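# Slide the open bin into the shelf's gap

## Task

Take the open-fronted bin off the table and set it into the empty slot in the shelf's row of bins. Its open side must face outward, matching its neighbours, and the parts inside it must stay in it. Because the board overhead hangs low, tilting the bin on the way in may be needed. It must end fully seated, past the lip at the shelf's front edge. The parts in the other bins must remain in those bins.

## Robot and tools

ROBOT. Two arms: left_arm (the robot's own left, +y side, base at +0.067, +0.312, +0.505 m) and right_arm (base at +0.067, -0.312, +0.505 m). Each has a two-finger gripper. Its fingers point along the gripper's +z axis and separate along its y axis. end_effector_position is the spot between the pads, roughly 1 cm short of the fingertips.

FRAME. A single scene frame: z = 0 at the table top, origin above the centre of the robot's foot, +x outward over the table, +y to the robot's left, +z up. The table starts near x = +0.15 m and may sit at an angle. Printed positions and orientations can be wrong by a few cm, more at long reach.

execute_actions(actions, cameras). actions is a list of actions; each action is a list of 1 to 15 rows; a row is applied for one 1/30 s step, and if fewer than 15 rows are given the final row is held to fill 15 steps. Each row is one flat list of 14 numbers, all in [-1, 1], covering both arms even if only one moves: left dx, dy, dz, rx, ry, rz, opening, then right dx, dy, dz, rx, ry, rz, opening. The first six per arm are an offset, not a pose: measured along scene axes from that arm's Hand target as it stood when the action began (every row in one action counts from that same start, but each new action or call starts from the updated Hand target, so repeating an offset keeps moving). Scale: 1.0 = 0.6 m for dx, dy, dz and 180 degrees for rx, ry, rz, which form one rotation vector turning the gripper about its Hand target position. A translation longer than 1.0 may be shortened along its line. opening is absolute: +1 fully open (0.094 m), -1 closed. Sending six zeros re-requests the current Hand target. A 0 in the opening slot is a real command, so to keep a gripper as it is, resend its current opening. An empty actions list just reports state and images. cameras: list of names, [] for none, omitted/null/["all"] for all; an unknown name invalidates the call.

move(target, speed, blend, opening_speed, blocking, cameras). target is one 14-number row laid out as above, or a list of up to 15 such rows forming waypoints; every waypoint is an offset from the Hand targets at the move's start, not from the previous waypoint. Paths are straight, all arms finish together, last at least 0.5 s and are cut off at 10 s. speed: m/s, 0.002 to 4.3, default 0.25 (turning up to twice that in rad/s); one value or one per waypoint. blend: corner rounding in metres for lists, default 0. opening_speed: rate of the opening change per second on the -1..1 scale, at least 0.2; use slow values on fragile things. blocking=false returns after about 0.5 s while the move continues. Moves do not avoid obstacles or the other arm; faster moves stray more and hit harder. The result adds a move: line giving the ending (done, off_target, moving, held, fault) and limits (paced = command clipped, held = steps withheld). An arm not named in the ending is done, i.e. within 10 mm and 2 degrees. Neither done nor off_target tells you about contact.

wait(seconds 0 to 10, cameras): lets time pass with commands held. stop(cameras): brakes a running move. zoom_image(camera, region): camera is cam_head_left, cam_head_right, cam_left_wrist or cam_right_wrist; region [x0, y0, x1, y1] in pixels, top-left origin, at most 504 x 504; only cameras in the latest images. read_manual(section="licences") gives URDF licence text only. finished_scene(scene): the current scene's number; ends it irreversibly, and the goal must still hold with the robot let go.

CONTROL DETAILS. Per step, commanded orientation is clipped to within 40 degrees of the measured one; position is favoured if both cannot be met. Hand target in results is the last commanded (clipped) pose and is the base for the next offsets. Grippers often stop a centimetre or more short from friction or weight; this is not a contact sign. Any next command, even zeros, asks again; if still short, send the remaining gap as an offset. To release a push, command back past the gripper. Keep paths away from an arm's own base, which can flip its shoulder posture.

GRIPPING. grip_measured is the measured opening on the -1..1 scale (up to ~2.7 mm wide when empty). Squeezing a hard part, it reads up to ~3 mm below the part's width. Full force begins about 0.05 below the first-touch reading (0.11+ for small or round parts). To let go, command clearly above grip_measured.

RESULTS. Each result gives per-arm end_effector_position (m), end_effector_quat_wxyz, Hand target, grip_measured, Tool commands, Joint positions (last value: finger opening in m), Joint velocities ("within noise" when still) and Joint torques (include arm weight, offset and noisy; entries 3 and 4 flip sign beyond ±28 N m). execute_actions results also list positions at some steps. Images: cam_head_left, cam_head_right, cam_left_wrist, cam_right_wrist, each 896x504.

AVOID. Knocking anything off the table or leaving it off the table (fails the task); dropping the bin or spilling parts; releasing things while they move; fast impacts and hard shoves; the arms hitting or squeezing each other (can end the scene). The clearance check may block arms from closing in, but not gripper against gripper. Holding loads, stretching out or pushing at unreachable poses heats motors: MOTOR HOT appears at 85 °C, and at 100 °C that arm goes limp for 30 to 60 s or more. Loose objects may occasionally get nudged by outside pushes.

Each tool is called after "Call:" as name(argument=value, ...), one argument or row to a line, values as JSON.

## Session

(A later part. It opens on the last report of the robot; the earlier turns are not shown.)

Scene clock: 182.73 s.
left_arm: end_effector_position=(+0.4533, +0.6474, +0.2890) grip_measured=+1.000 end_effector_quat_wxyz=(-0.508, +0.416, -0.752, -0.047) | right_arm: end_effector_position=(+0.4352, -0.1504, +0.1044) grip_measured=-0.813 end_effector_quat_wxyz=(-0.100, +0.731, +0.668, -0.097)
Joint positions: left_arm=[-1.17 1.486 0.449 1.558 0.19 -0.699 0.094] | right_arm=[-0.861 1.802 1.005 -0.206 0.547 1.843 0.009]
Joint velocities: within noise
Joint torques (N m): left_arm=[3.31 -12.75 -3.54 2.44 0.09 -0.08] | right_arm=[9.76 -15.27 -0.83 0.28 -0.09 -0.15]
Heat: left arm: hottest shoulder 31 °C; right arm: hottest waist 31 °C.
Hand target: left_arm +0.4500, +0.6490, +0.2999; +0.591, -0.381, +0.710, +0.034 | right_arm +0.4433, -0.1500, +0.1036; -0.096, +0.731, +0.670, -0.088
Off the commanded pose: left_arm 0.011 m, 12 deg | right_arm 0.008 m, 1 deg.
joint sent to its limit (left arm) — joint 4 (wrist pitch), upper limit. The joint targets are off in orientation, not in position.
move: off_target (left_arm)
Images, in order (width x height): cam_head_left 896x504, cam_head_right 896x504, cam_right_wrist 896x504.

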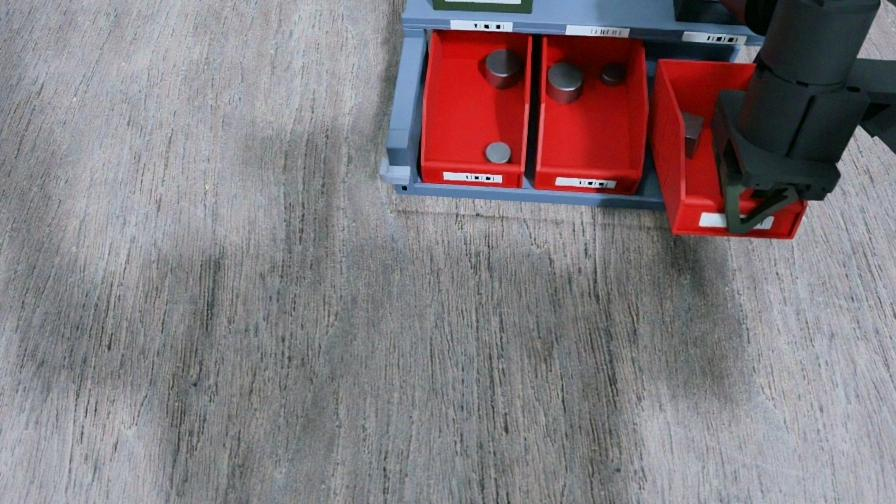

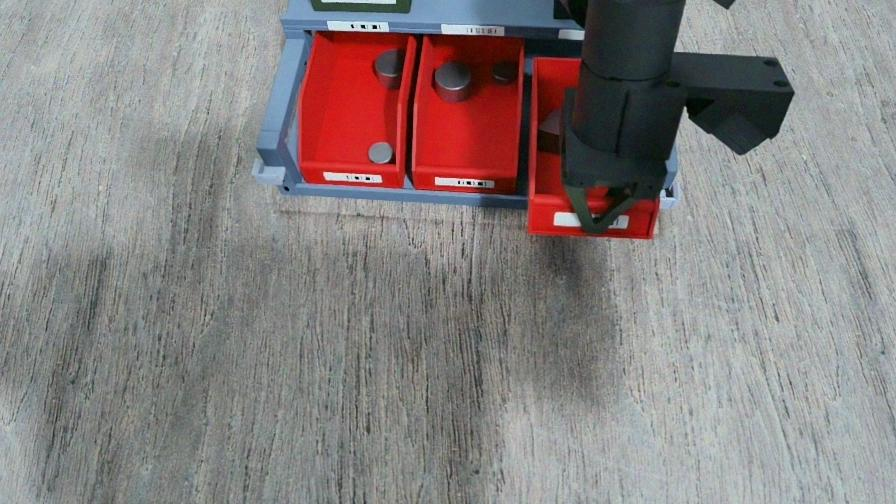

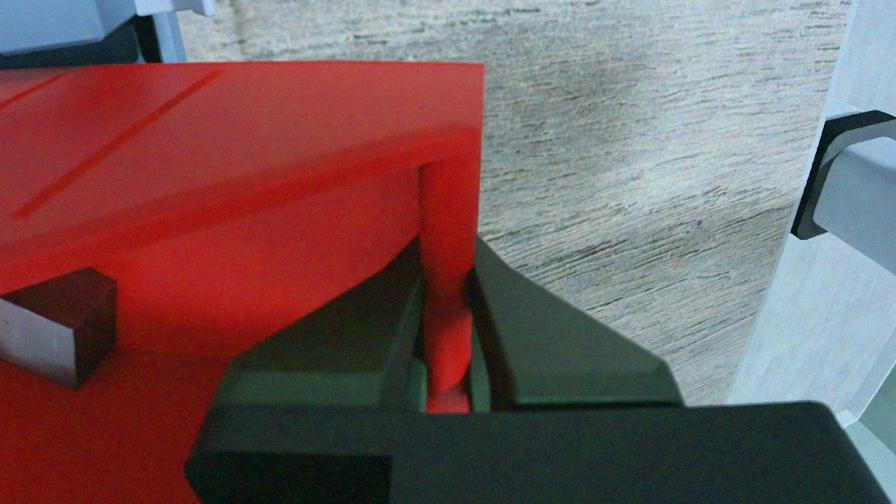

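Call:
move(
  target=[
    [0,0,0,0,0,0,1, 0.018,0.001,-0.0207,0,0,0,-1],
    [0,0,0,0,0,0,1, 0.04,0.0,-0.0207,0,0,0,-1],
  ],
  speed=0.06,
  cameras=["cam_head_left","cam_head_right"],
)

Call:
zoom_image(
  camera="cam_head_left",
  region=[580, 20, 840, 260],
)

Scene clock: 189.47 s.
left_arm: end_effector_position=(+0.4533, +0.6474, +0.2890) grip_measured=+1.000 end_effector_quat_wxyz=(-0.508, +0.416, -0.752, -0.047) | right_arm: end_effector_position=(+0.4625, -0.1485, +0.0906) grip_measured=-0.813 end_effector_quat_wxyz=(-0.096, +0.735, +0.665, -0.090)
Joint positions: left_arm=[-1.17 1.486 0.449 1.558 0.19 -0.699 0.094] | right_arm=[-0.874 1.827 1.084 -0.237 0.539 1.829 0.009]
Joint velocities: within noise
Joint torques (N m): left_arm=[3.31 -12.75 -3.55 2.44 0.09 -0.08] | right_arm=[10.05 -16.21 -0.58 -0.4 -0.08 -0.15]
Heat: left arm: hottest shoulder 31 °C; right arm: hottest waist 30 °C.
Hand target: left_arm +0.4500, +0.6490, +0.2999; +0.591, -0.381, +0.710, +0.034 | right_arm +0.4674, -0.1499, +0.0913; -0.096, +0.731, +0.670, -0.088
Off the commanded pose: left_arm 0.011 m, 12 deg | right_arm 0.005 m, 1 deg.
joint sent to its limit (left arm) — joint 4 (wrist pitch), upper limit. The joint targets are off in orientation, not in position.
move: off_target (left_arm)
Images, in order (width x height): cam_head_left 896x504, cam_head_right 896x504.

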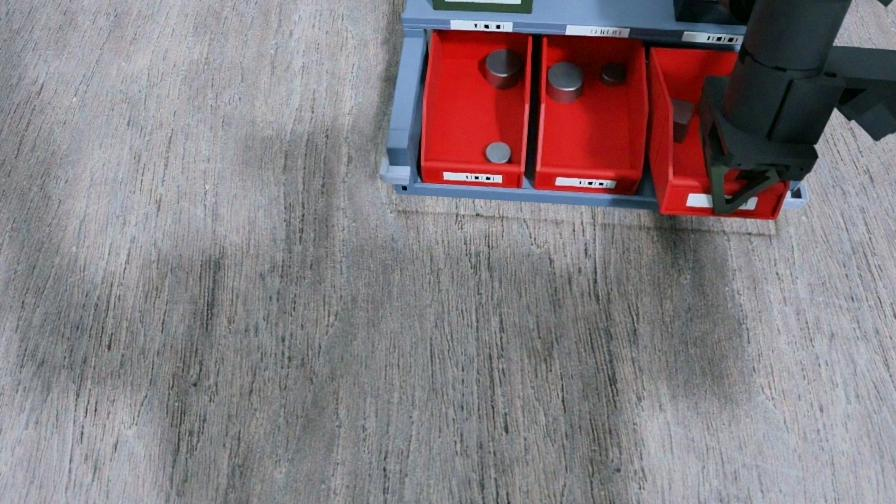

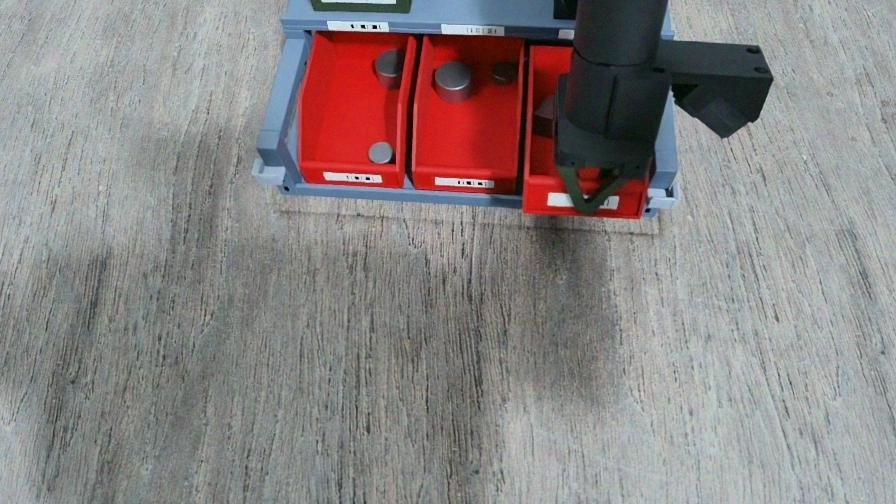

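Scaled by 1.938 from the camera's 896x504 image, which has a finer 1280x720 frame.

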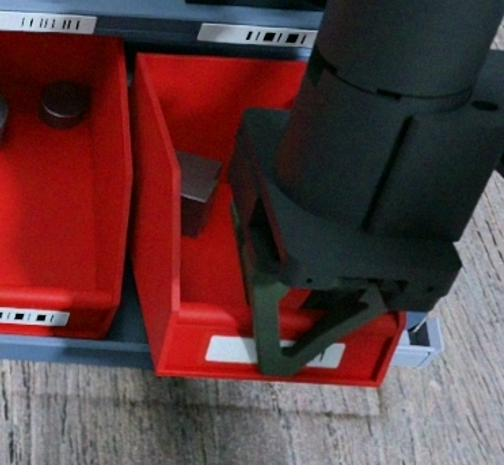

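Call:
move(
  target=[0,0,0,0,0,0,1, 0.0368,-0.006,0.002,0,0,0,-1],
  speed=0.06,
  cameras=["cam_head_left","cam_head_right"],
)

Call:
zoom_image(
  camera="cam_head_left",
  region=[580, 0, 840, 240],
)

Call:
zoom_image(
  camera="cam_head_right",
  region=[450, 0, 710, 240],
)

Scene clock: 196.90 s.
left_arm: end_effector_position=(+0.4533, +0.6474, +0.2890) grip_measured=+1.000 end_effector_quat_wxyz=(-0.508, +0.416, -0.752, -0.047) | right_arm: end_effector_position=(+0.4794, -0.1500, +0.0894) grip_measured=-0.813 end_effector_quat_wxyz=(-0.099, +0.732, +0.667, -0.094)
Joint positions: left_arm=[-1.17 1.486 0.449 1.558 0.19 -0.699 0.094] | right_arm=[-0.877 1.827 1.134 -0.294 0.537 1.825 0.009]
Joint velocities: within noise
Joint torques (N m): left_arm=[3.25 -12.75 -3.55 2.45 0.09 -0.08] | right_arm=[10.05 -17.49 -0.2 -0.43 -0.09 -0.14]
Heat: left arm: hottest shoulder 31 °C; right arm: hottest waist 30 °C.
Hand target: left_arm +0.4500, +0.6490, +0.2999; +0.591, -0.381, +0.710, +0.034 | right_arm +0.4895, -0.1536, +0.0924; -0.096, +0.731, +0.670, -0.088
Off the commanded pose: left_arm 0.011 m, 12 deg | right_arm 0.011 m, 1 deg.
joint sent to its limit (left arm) — joint 4 (wrist pitch), upper limit. The joint targets are off in orientation, not in position.
move: off_target (left_arm, right_arm)
Images, in order (width x height): cam_head_left 896x504, cam_head_right 896x504.

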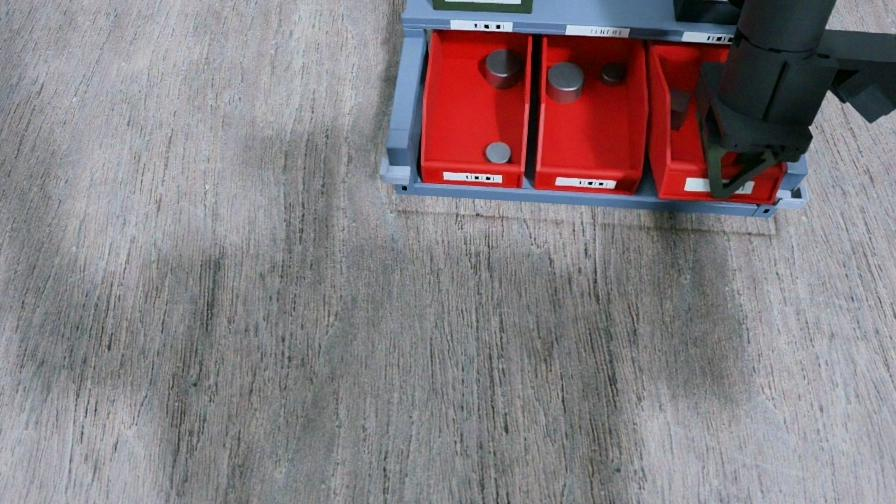

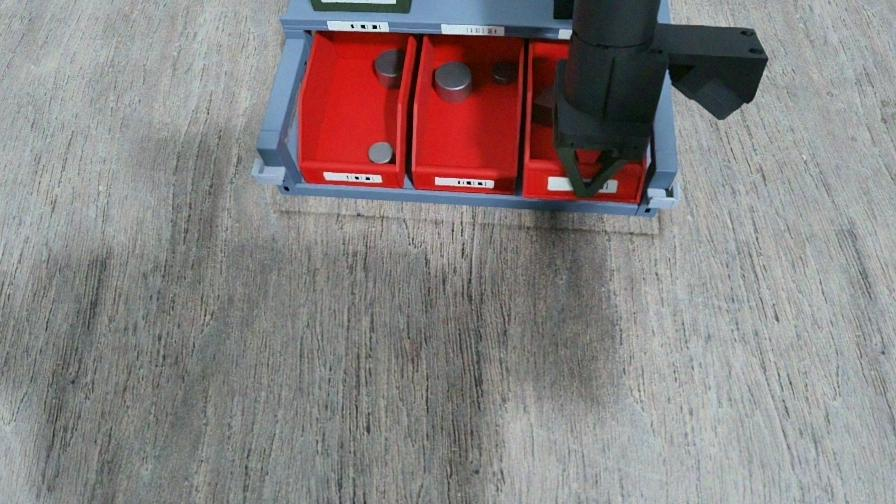

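Scaled by 1.938 from the camera's 896x504 image, which has a finer 1280x720 frame.

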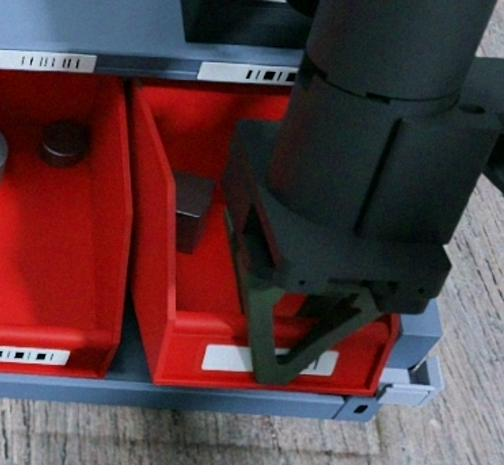

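Scaled by 1.938 from the camera's 896x504 image, which has a finer 1280x720 frame.

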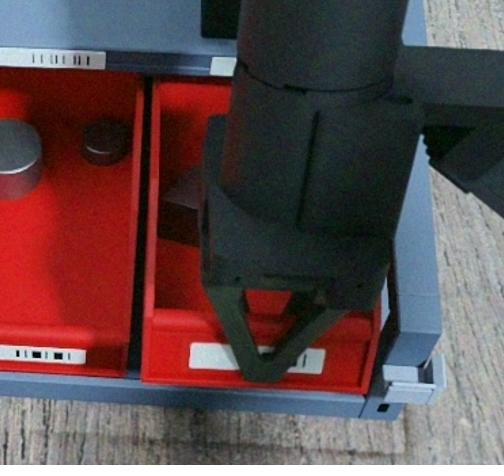

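Call:
move(
  target=[0,0,0,0,0,0,1, 0.0383,-0.0023,-0.0298,-0.0026,-0.036,0,-1],
  speed=0.06,
  cameras=["cam_head_left","cam_head_right","cam_right_wrist"],
)

Call:
zoom_image(
  camera="cam_head_left",
  region=[580, 0, 840, 240],
)

Call:
zoom_image(
  camera="cam_head_right",
  region=[450, 0, 710, 240],
)

Scene clock: 207.77 s.
left_arm: end_effector_position=(+0.4533, +0.6474, +0.2890) grip_measured=+1.000 end_effector_quat_wxyz=(-0.508, +0.416, -0.752, -0.047) | right_arm: end_effector_position=(+0.5007, -0.1528, +0.0754) grip_measured=-0.814 end_effector_quat_wxyz=(-0.064, +0.734, +0.673, -0.058)
Joint positions: left_arm=[-1.17 1.486 0.449 1.558 0.19 -0.699 0.094] | right_arm=[-0.891 1.841 1.134 -0.158 0.544 1.745 0.009]
Joint velocities: within noise
Joint torques (N m): left_arm=[3.31 -12.75 -3.55 2.44 0.09 -0.08] | right_arm=[9.99 -16.85 0.13 0.54 0.16 -0.16]
Heat: left arm: hottest shoulder 31 °C; right arm: hottest waist 30 °C.
Hand target: left_arm +0.4500, +0.6490, +0.2999; +0.591, -0.381, +0.710, +0.034 | right_arm +0.5123, -0.1548, +0.0745; -0.055, +0.735, +0.674, -0.049
Off the commanded pose: left_arm 0.011 m, 12 deg | right_arm 0.012 m, 1 deg.
joint sent to its limit (left arm) — joint 4 (wrist pitch), upper limit. The joint targets are off in orientation, not in position.
move: off_target (left_arm, right_arm)
Images, in order (width x height): cam_head_left 896x504, cam_head_right 896x504, cam_right_wrist 896x504.

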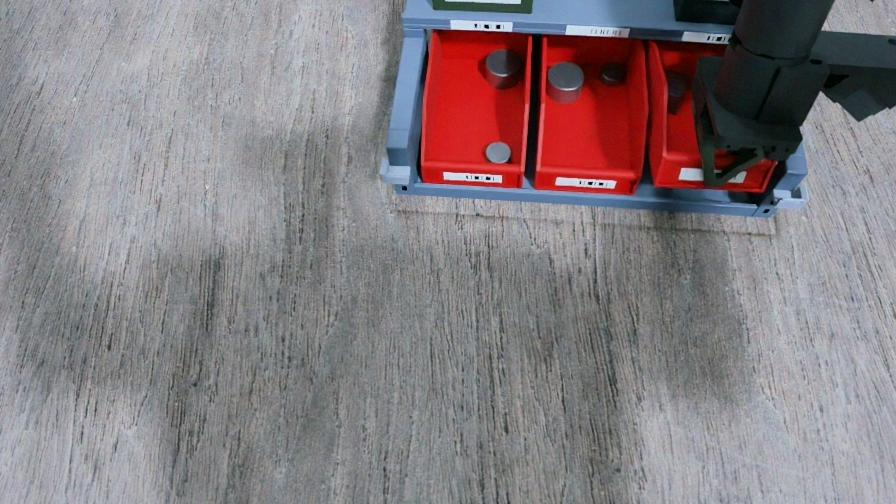

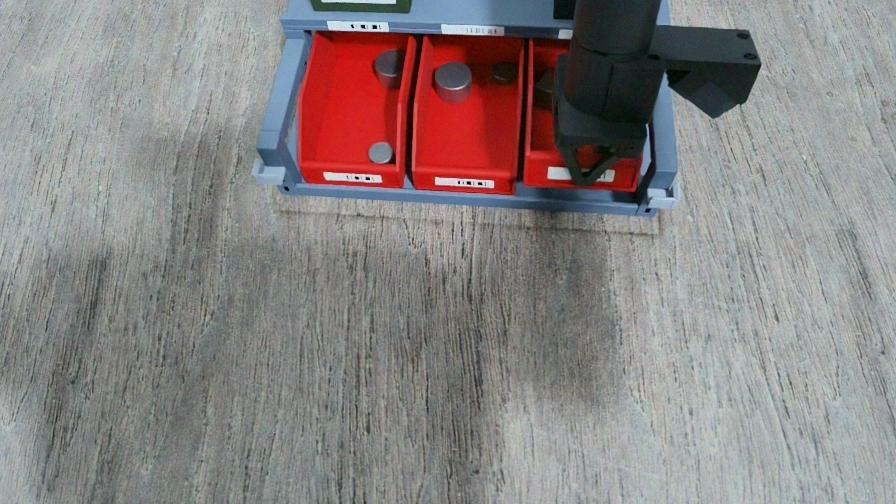

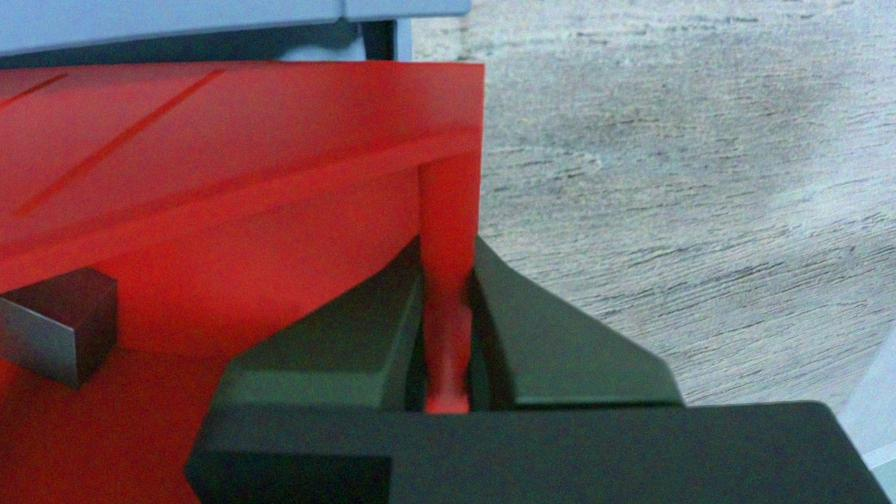

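Scaled by 1.938 from the camera's 896x504 image, which has a finer 1280x720 frame.

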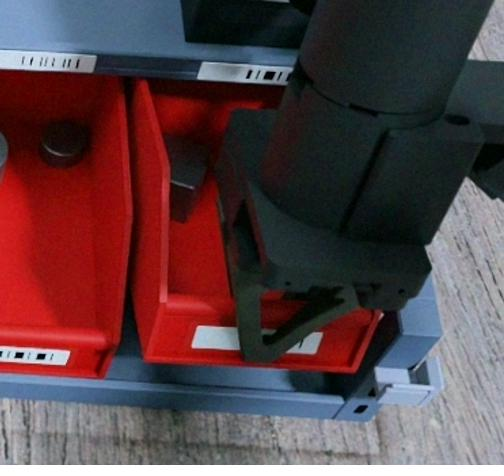

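Scaled by 1.938 from the camera's 896x504 image, which has a finer 1280x720 frame.

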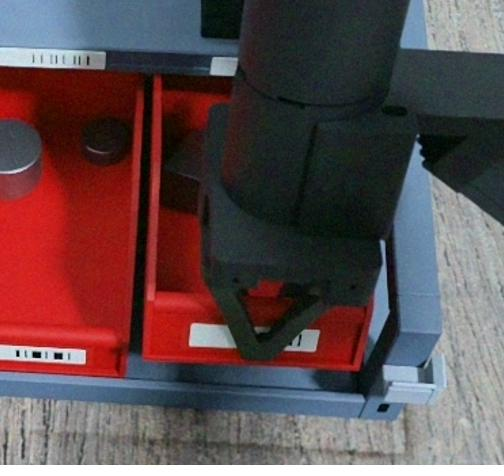

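Call:
move(
  target=[0,0,0,0,0,0,1, 0.0312,-0.0012,-0.0267,-0.0022,-0.0305,0,-1],
  speed=0.06,
  cameras=["cam_head_left","cam_right_wrist"],
)

Call:
zoom_image(
  camera="cam_head_left",
  region=[580, 0, 840, 240],
)

Scene clock: 216.73 s.
left_arm: end_effector_position=(+0.4533, +0.6474, +0.2890) grip_measured=+1.000 end_effector_quat_wxyz=(-0.508, +0.416, -0.752, -0.047) | right_arm: end_effector_position=(+0.5190, -0.1534, +0.0583) grip_measured=-0.814 end_effector_quat_wxyz=(-0.030, +0.736, +0.676, -0.026)
Joint positions: left_arm=[-1.17 1.486 0.449 1.558 0.19 -0.699 0.094] | right_arm=[-0.906 1.873 1.144 -0.022 0.546 1.675 0.009]
Joint velocities: within noise
Joint torques (N m): left_arm=[3.31 -12.81 -3.54 2.44 0.09 -0.08] | right_arm=[10.23 -17.2 -0.1 0.96 0.1 -0.16]
Heat: left arm: hottest shoulder 31 °C; right arm: hottest waist 30 °C.
Hand target: left_arm +0.4500, +0.6490, +0.2999; +0.591, -0.381, +0.710, +0.034 | right_arm +0.5309, -0.1557, +0.0585; -0.021, +0.737, +0.676, -0.017
Off the commanded pose: left_arm 0.011 m, 12 deg | right_arm 0.012 m, 2 deg.
joint sent to its limit (left arm) — joint 4 (wrist pitch), upper limit. The joint targets are off in orientation, not in position.
move: off_target (left_arm, right_arm)
Images, in order (width x height): cam_head_left 896x504, cam_right_wrist 896x504.

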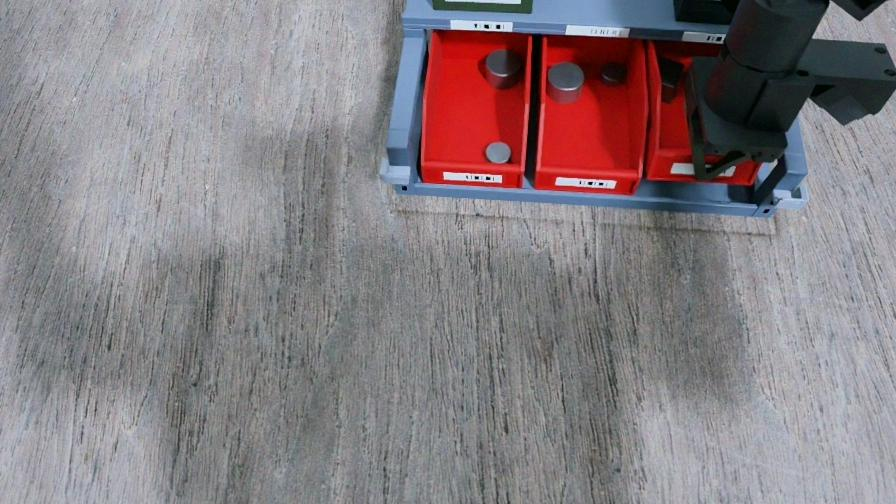

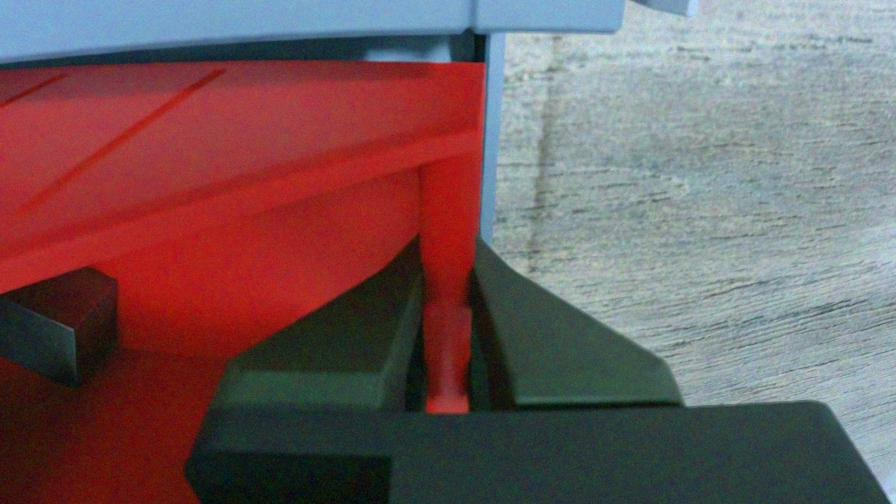

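Scaled by 1.938 from the camera's 896x504 image, which has a finer 1280x720 frame.

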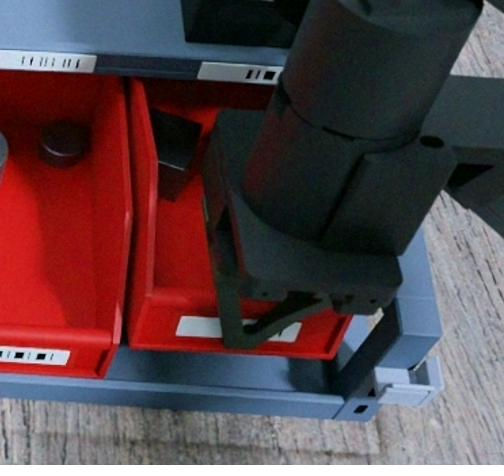

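Call:
move(
  target=[0,0,0,0,0,0,1, -0.001,-0.0055,-0.037,-0.0034,-0.047,0,-1],
  speed=0.06,
  cameras=["cam_head_left","cam_head_right","cam_right_wrist"],
)

Call:
zoom_image(
  camera="cam_head_left",
  region=[580, 0, 840, 240],
)

Scene clock: 228.77 s.
left_arm: end_effector_position=(+0.4533, +0.6474, +0.2890) grip_measured=+1.000 end_effector_quat_wxyz=(-0.508, +0.416, -0.752, -0.047) | right_arm: end_effector_position=(+0.5277, -0.1568, +0.0339) grip_measured=-0.814 end_effector_quat_wxyz=(+0.028, +0.738, +0.674, +0.027)
Joint positions: left_arm=[-1.17 1.486 0.449 1.558 0.19 -0.699 0.094] | right_arm=[-0.931 1.937 1.114 0.265 0.534 1.569 0.009]
Joint velocities: within noise
Joint torques (N m): left_arm=[3.31 -12.81 -3.54 2.45 0.09 -0.08] | right_arm=[10.17 -16.85 -2 1.55 -0.11 -0.18]
Heat: left arm: hottest shoulder 31 °C; right arm: hottest waist 30 °C.
Hand target: left_arm +0.4500, +0.6490, +0.2999; +0.591, -0.381, +0.710, +0.034 | right_arm +0.5305, -0.1589, +0.0364; +0.033, +0.736, +0.675, +0.034
Off the commanded pose: left_arm 0.011 m, 12 deg | right_arm 0.004 m, 1 deg.
joint sent to its limit (left arm) — joint 4 (wrist pitch), upper limit. The joint targets are off in orientation, not in position.
move: off_target (left_arm)
Images, in order (width x height): cam_head_left 896x504, cam_head_right 896x504, cam_right_wrist 896x504.

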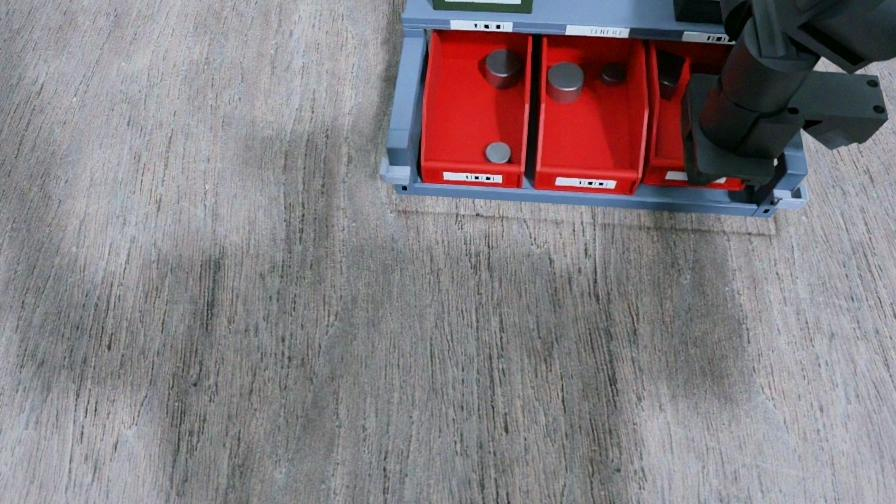

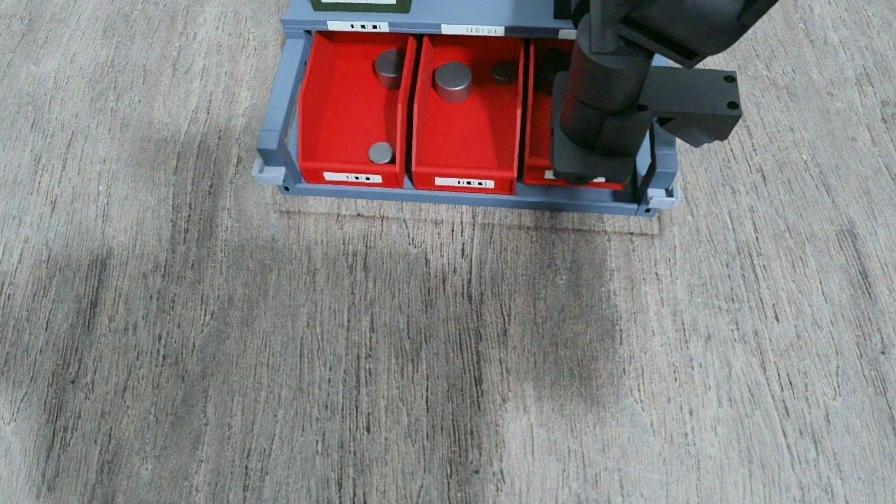

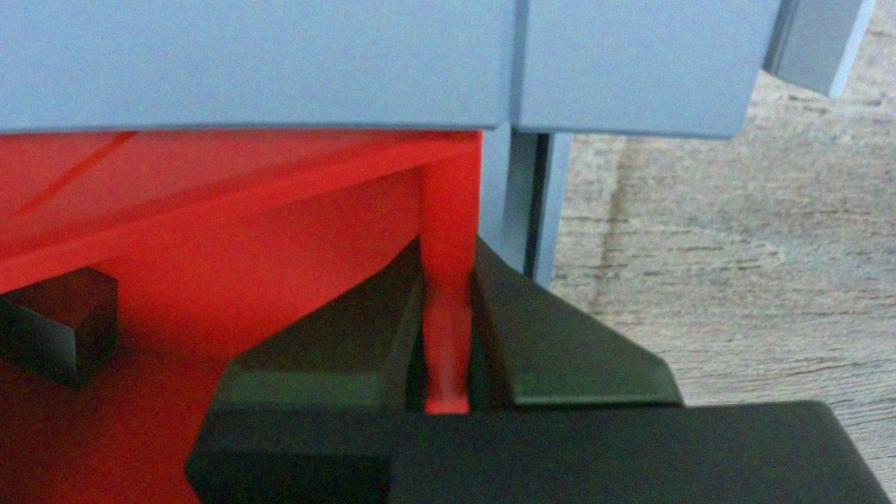

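Scaled by 1.938 from the camera's 896x504 image, which has a finer 1280x720 frame.

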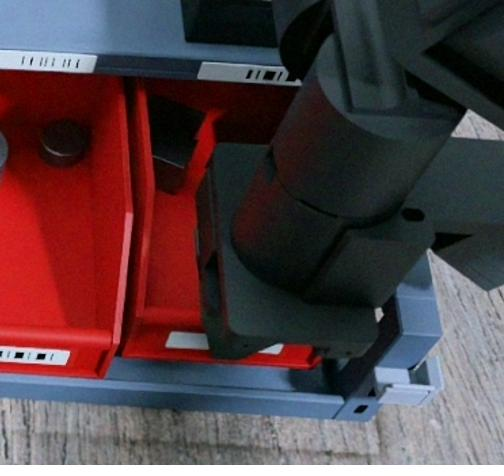

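Call:
move(
  target=[
    [0,0,0,0,0,0,1, -0.003,0,-0.0125,0,-0.006,0,-1],
  ],
  speed=0.05,
  cameras=["cam_head_left"],
)

Call:
zoom_image(
  camera="cam_head_left",
  region=[600, 60, 760, 220],
)

Scene clock: 235.53 s.
left_arm: end_effector_position=(+0.4533, +0.6474, +0.2890) grip_measured=+1.000 end_effector_quat_wxyz=(-0.508, +0.416, -0.752, -0.047) | right_arm: end_effector_position=(+0.5278, -0.1563, +0.0281) grip_measured=-0.814 end_effector_quat_wxyz=(+0.035, +0.738, +0.673, +0.036)
Joint positions: left_arm=[-1.17 1.486 0.449 1.558 0.19 -0.699 0.094] | right_arm=[-0.937 1.955 1.114 0.311 0.525 1.554 0.009]
Joint velocities: within noise
Joint torques (N m): left_arm=[3.25 -12.75 -3.54 2.45 0.09 -0.07] | right_arm=[9.99 -16.5 -2.06 1.47 -0.12 -0.17]
Heat: left arm: hottest shoulder 31 °C; right arm: hottest waist 30 °C.
Hand target: left_arm +0.4500, +0.6490, +0.2999; +0.591, -0.381, +0.710, +0.034 | right_arm +0.5288, -0.1591, +0.0288; +0.040, +0.736, +0.675, +0.041
Off the commanded pose: left_arm 0.011 m, 12 deg | right_arm 0.003 m, 1 deg.
joint sent to its limit (left arm) — joint 4 (wrist pitch), upper limit. The joint targets are off in orientation, not in position.
move: off_target (left_arm)
Images, in order (width x height): cam_head_left 896x504.

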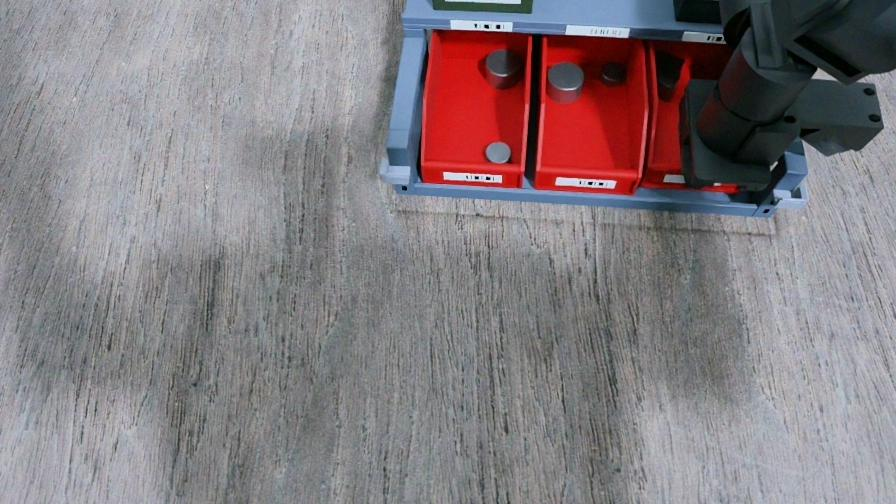

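Scaled by 3.150 from the camera's 896x504 image, which has a finer 1280x720 frame.

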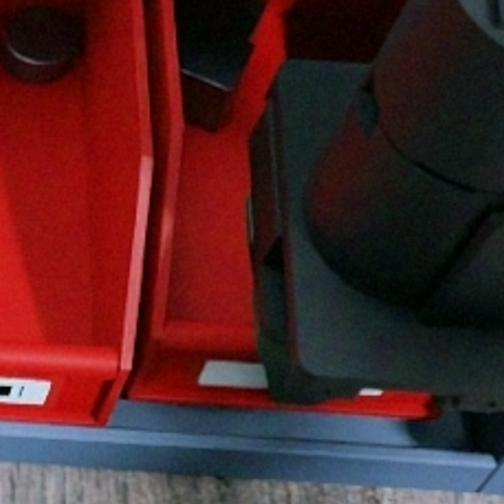

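Call:
move(
  target=[0,0,0,0,0,0,1, 0,0.003,0.003,0,0,0,-0.5],
  speed=0.05,
  opening_speed=0.6,
  cameras=["cam_right_wrist","cam_head_left"],
)

Scene clock: 243.80 s.
left_arm: end_effector_position=(+0.4533, +0.6474, +0.2890) grip_measured=+1.000 end_effector_quat_wxyz=(-0.508, +0.416, -0.752, -0.047) | right_arm: end_effector_position=(+0.5287, -0.1564, +0.0283) grip_measured=-0.503 end_effector_quat_wxyz=(+0.038, +0.739, +0.671, +0.039)
Joint positions: left_arm=[-1.17 1.486 0.449 1.558 0.19 -0.699 0.094] | right_arm=[-0.937 1.955 1.111 0.323 0.525 1.553 0.023]
Joint velocities: within noise
Joint torques (N m): left_arm=[3.37 -12.75 -3.55 2.45 0.09 -0.08] | right_arm=[10.29 -16.56 -1.98 1.02 0.04 -0.15]
Heat: left arm: hottest shoulder 31 °C; right arm: hottest waist 30 °C.
Hand target: left_arm +0.4500, +0.6490, +0.2999; +0.591, -0.381, +0.710, +0.034 | right_arm +0.5288, -0.1571, +0.0306; +0.040, +0.736, +0.675, +0.041
Off the commanded pose: left_arm 0.011 m, 12 deg | right_arm 0.002 m, 1 deg.
joint sent to its limit (left arm) — joint 4 (wrist pitch), upper limit. The joint targets are off in orientation, not in position.
move: off_target (left_arm)
Images, in order (width x height): cam_head_left 896x504, cam_right_wrist 896x504.

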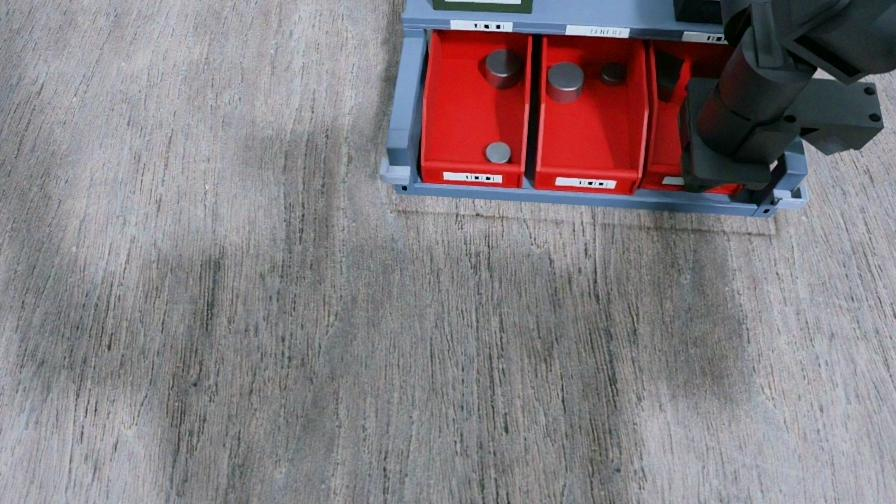

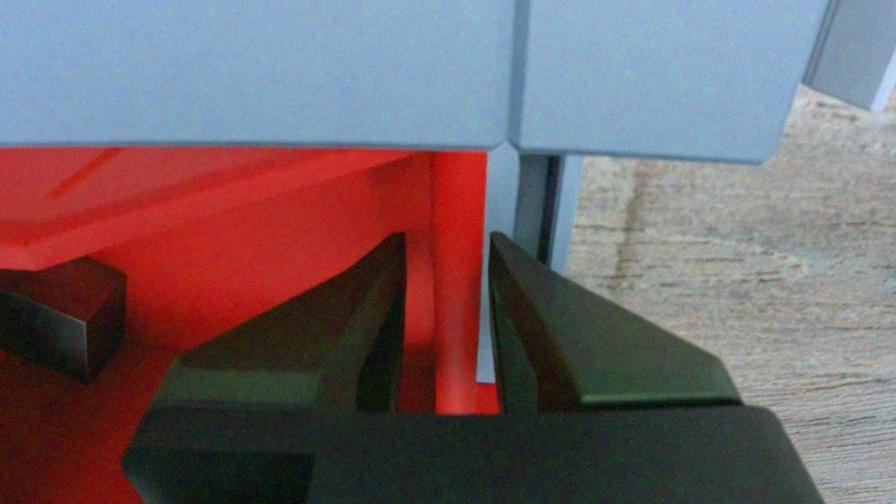

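Call:
move(
  target=[
    [0,0,0,0,0,0,1, -0.008,0.005,0.12,0,0,0,-0.5],
    [0,0,0,0,0,0,1, -0.12,-0.02,0.3,0,0.03,0,-0.5],
  ],
  speed=[0.08,0.2],
  cameras=["cam_right_wrist","cam_head_left","cam_head_right"],
)

Call:
zoom_image(
  camera="cam_head_left",
  region=[380, 0, 820, 230],
)

Call:
zoom_image(
  camera="cam_head_right",
  region=[260, 0, 700, 230],
)

Scene clock: 252.33 s.
left_arm: end_effector_position=(+0.4533, +0.6474, +0.2890) grip_measured=+1.000 end_effector_quat_wxyz=(-0.508, +0.416, -0.752, -0.047) | right_arm: end_effector_position=(+0.4585, -0.1732, +0.2041) grip_measured=-0.503 end_effector_quat_wxyz=(+0.011, +0.736, +0.677, +0.003)
Joint positions: left_arm=[-1.17 1.486 0.449 1.558 0.19 -0.699 0.094] | right_arm=[-0.747 1.519 0.711 0.102 0.691 1.734 0.023]
Joint velocities: within noise
Joint torques (N m): left_arm=[3.31 -12.81 -3.55 2.44 0.09 -0.08] | right_arm=[9.58 -14.04 -1.2 0.06 0.19 0.14]
Heat: left arm: hottest shoulder 31 °C; right arm: hottest shoulder 31 °C.
Hand target: left_arm +0.4500, +0.6490, +0.2999; +0.591, -0.381, +0.710, +0.034 | right_arm +0.4567, -0.1692, +0.2106; +0.008, +0.737, +0.676, +0.006
Off the commanded pose: left_arm 0.011 m, 12 deg | right_arm 0.008 m, 1 deg.
joint sent to its limit (left arm) — joint 4 (wrist pitch), upper limit. The joint targets are off in orientation, not in position.
move: off_target (left_arm)
Images, in order (width x height): cam_head_left 896x504, cam_head_right 896x504, cam_right_wrist 896x504.

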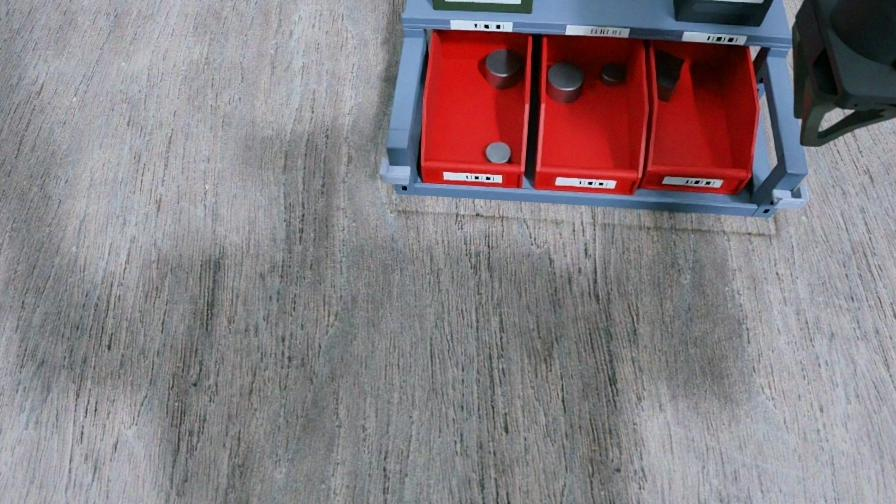

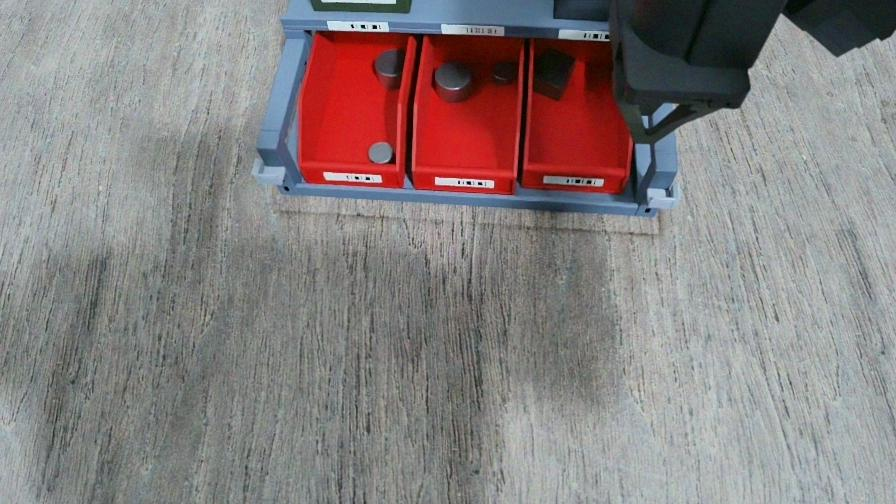

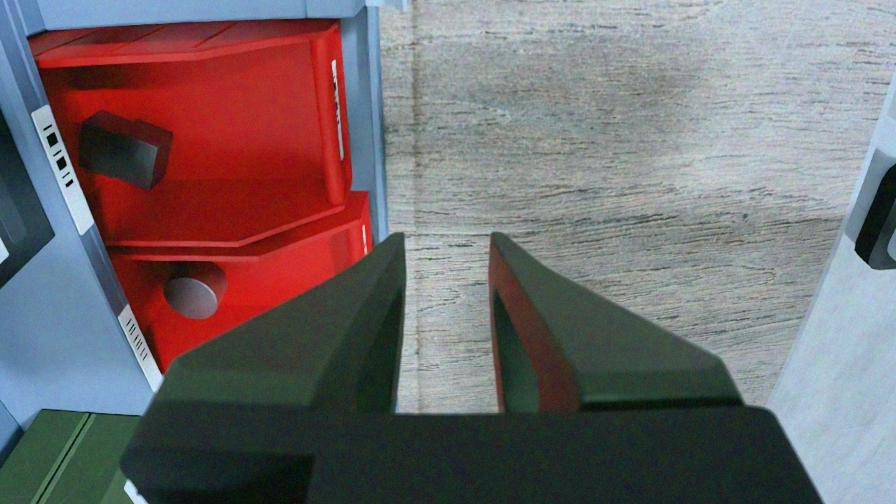

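Scaled by 1.145 from the camera's 896x504 image, which has a finer 1280x720 frame.

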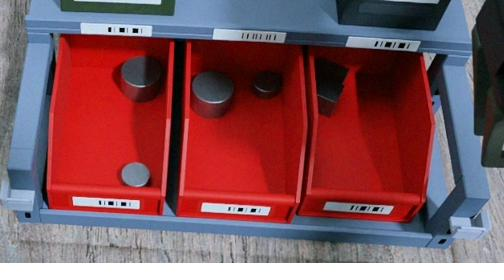

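Scaled by 1.145 from the camera's 896x504 image, which has a finer 1280x720 frame.

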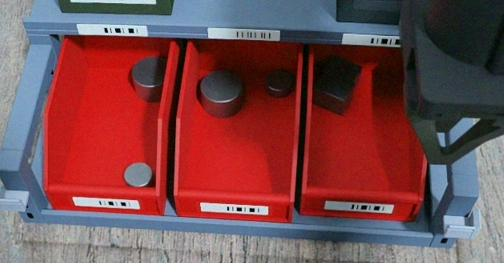

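Call:
zoom_image(
  camera="cam_right_wrist",
  region=[0, 0, 420, 300],
)

Scaled by 1.200 from the camera's 896x504 image, which has a finer 1280x720 frame.

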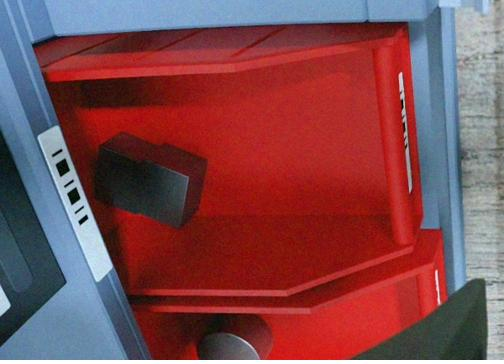

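Call:
finished_scene(
  scene=2,
)

The scene is finished: the task was done.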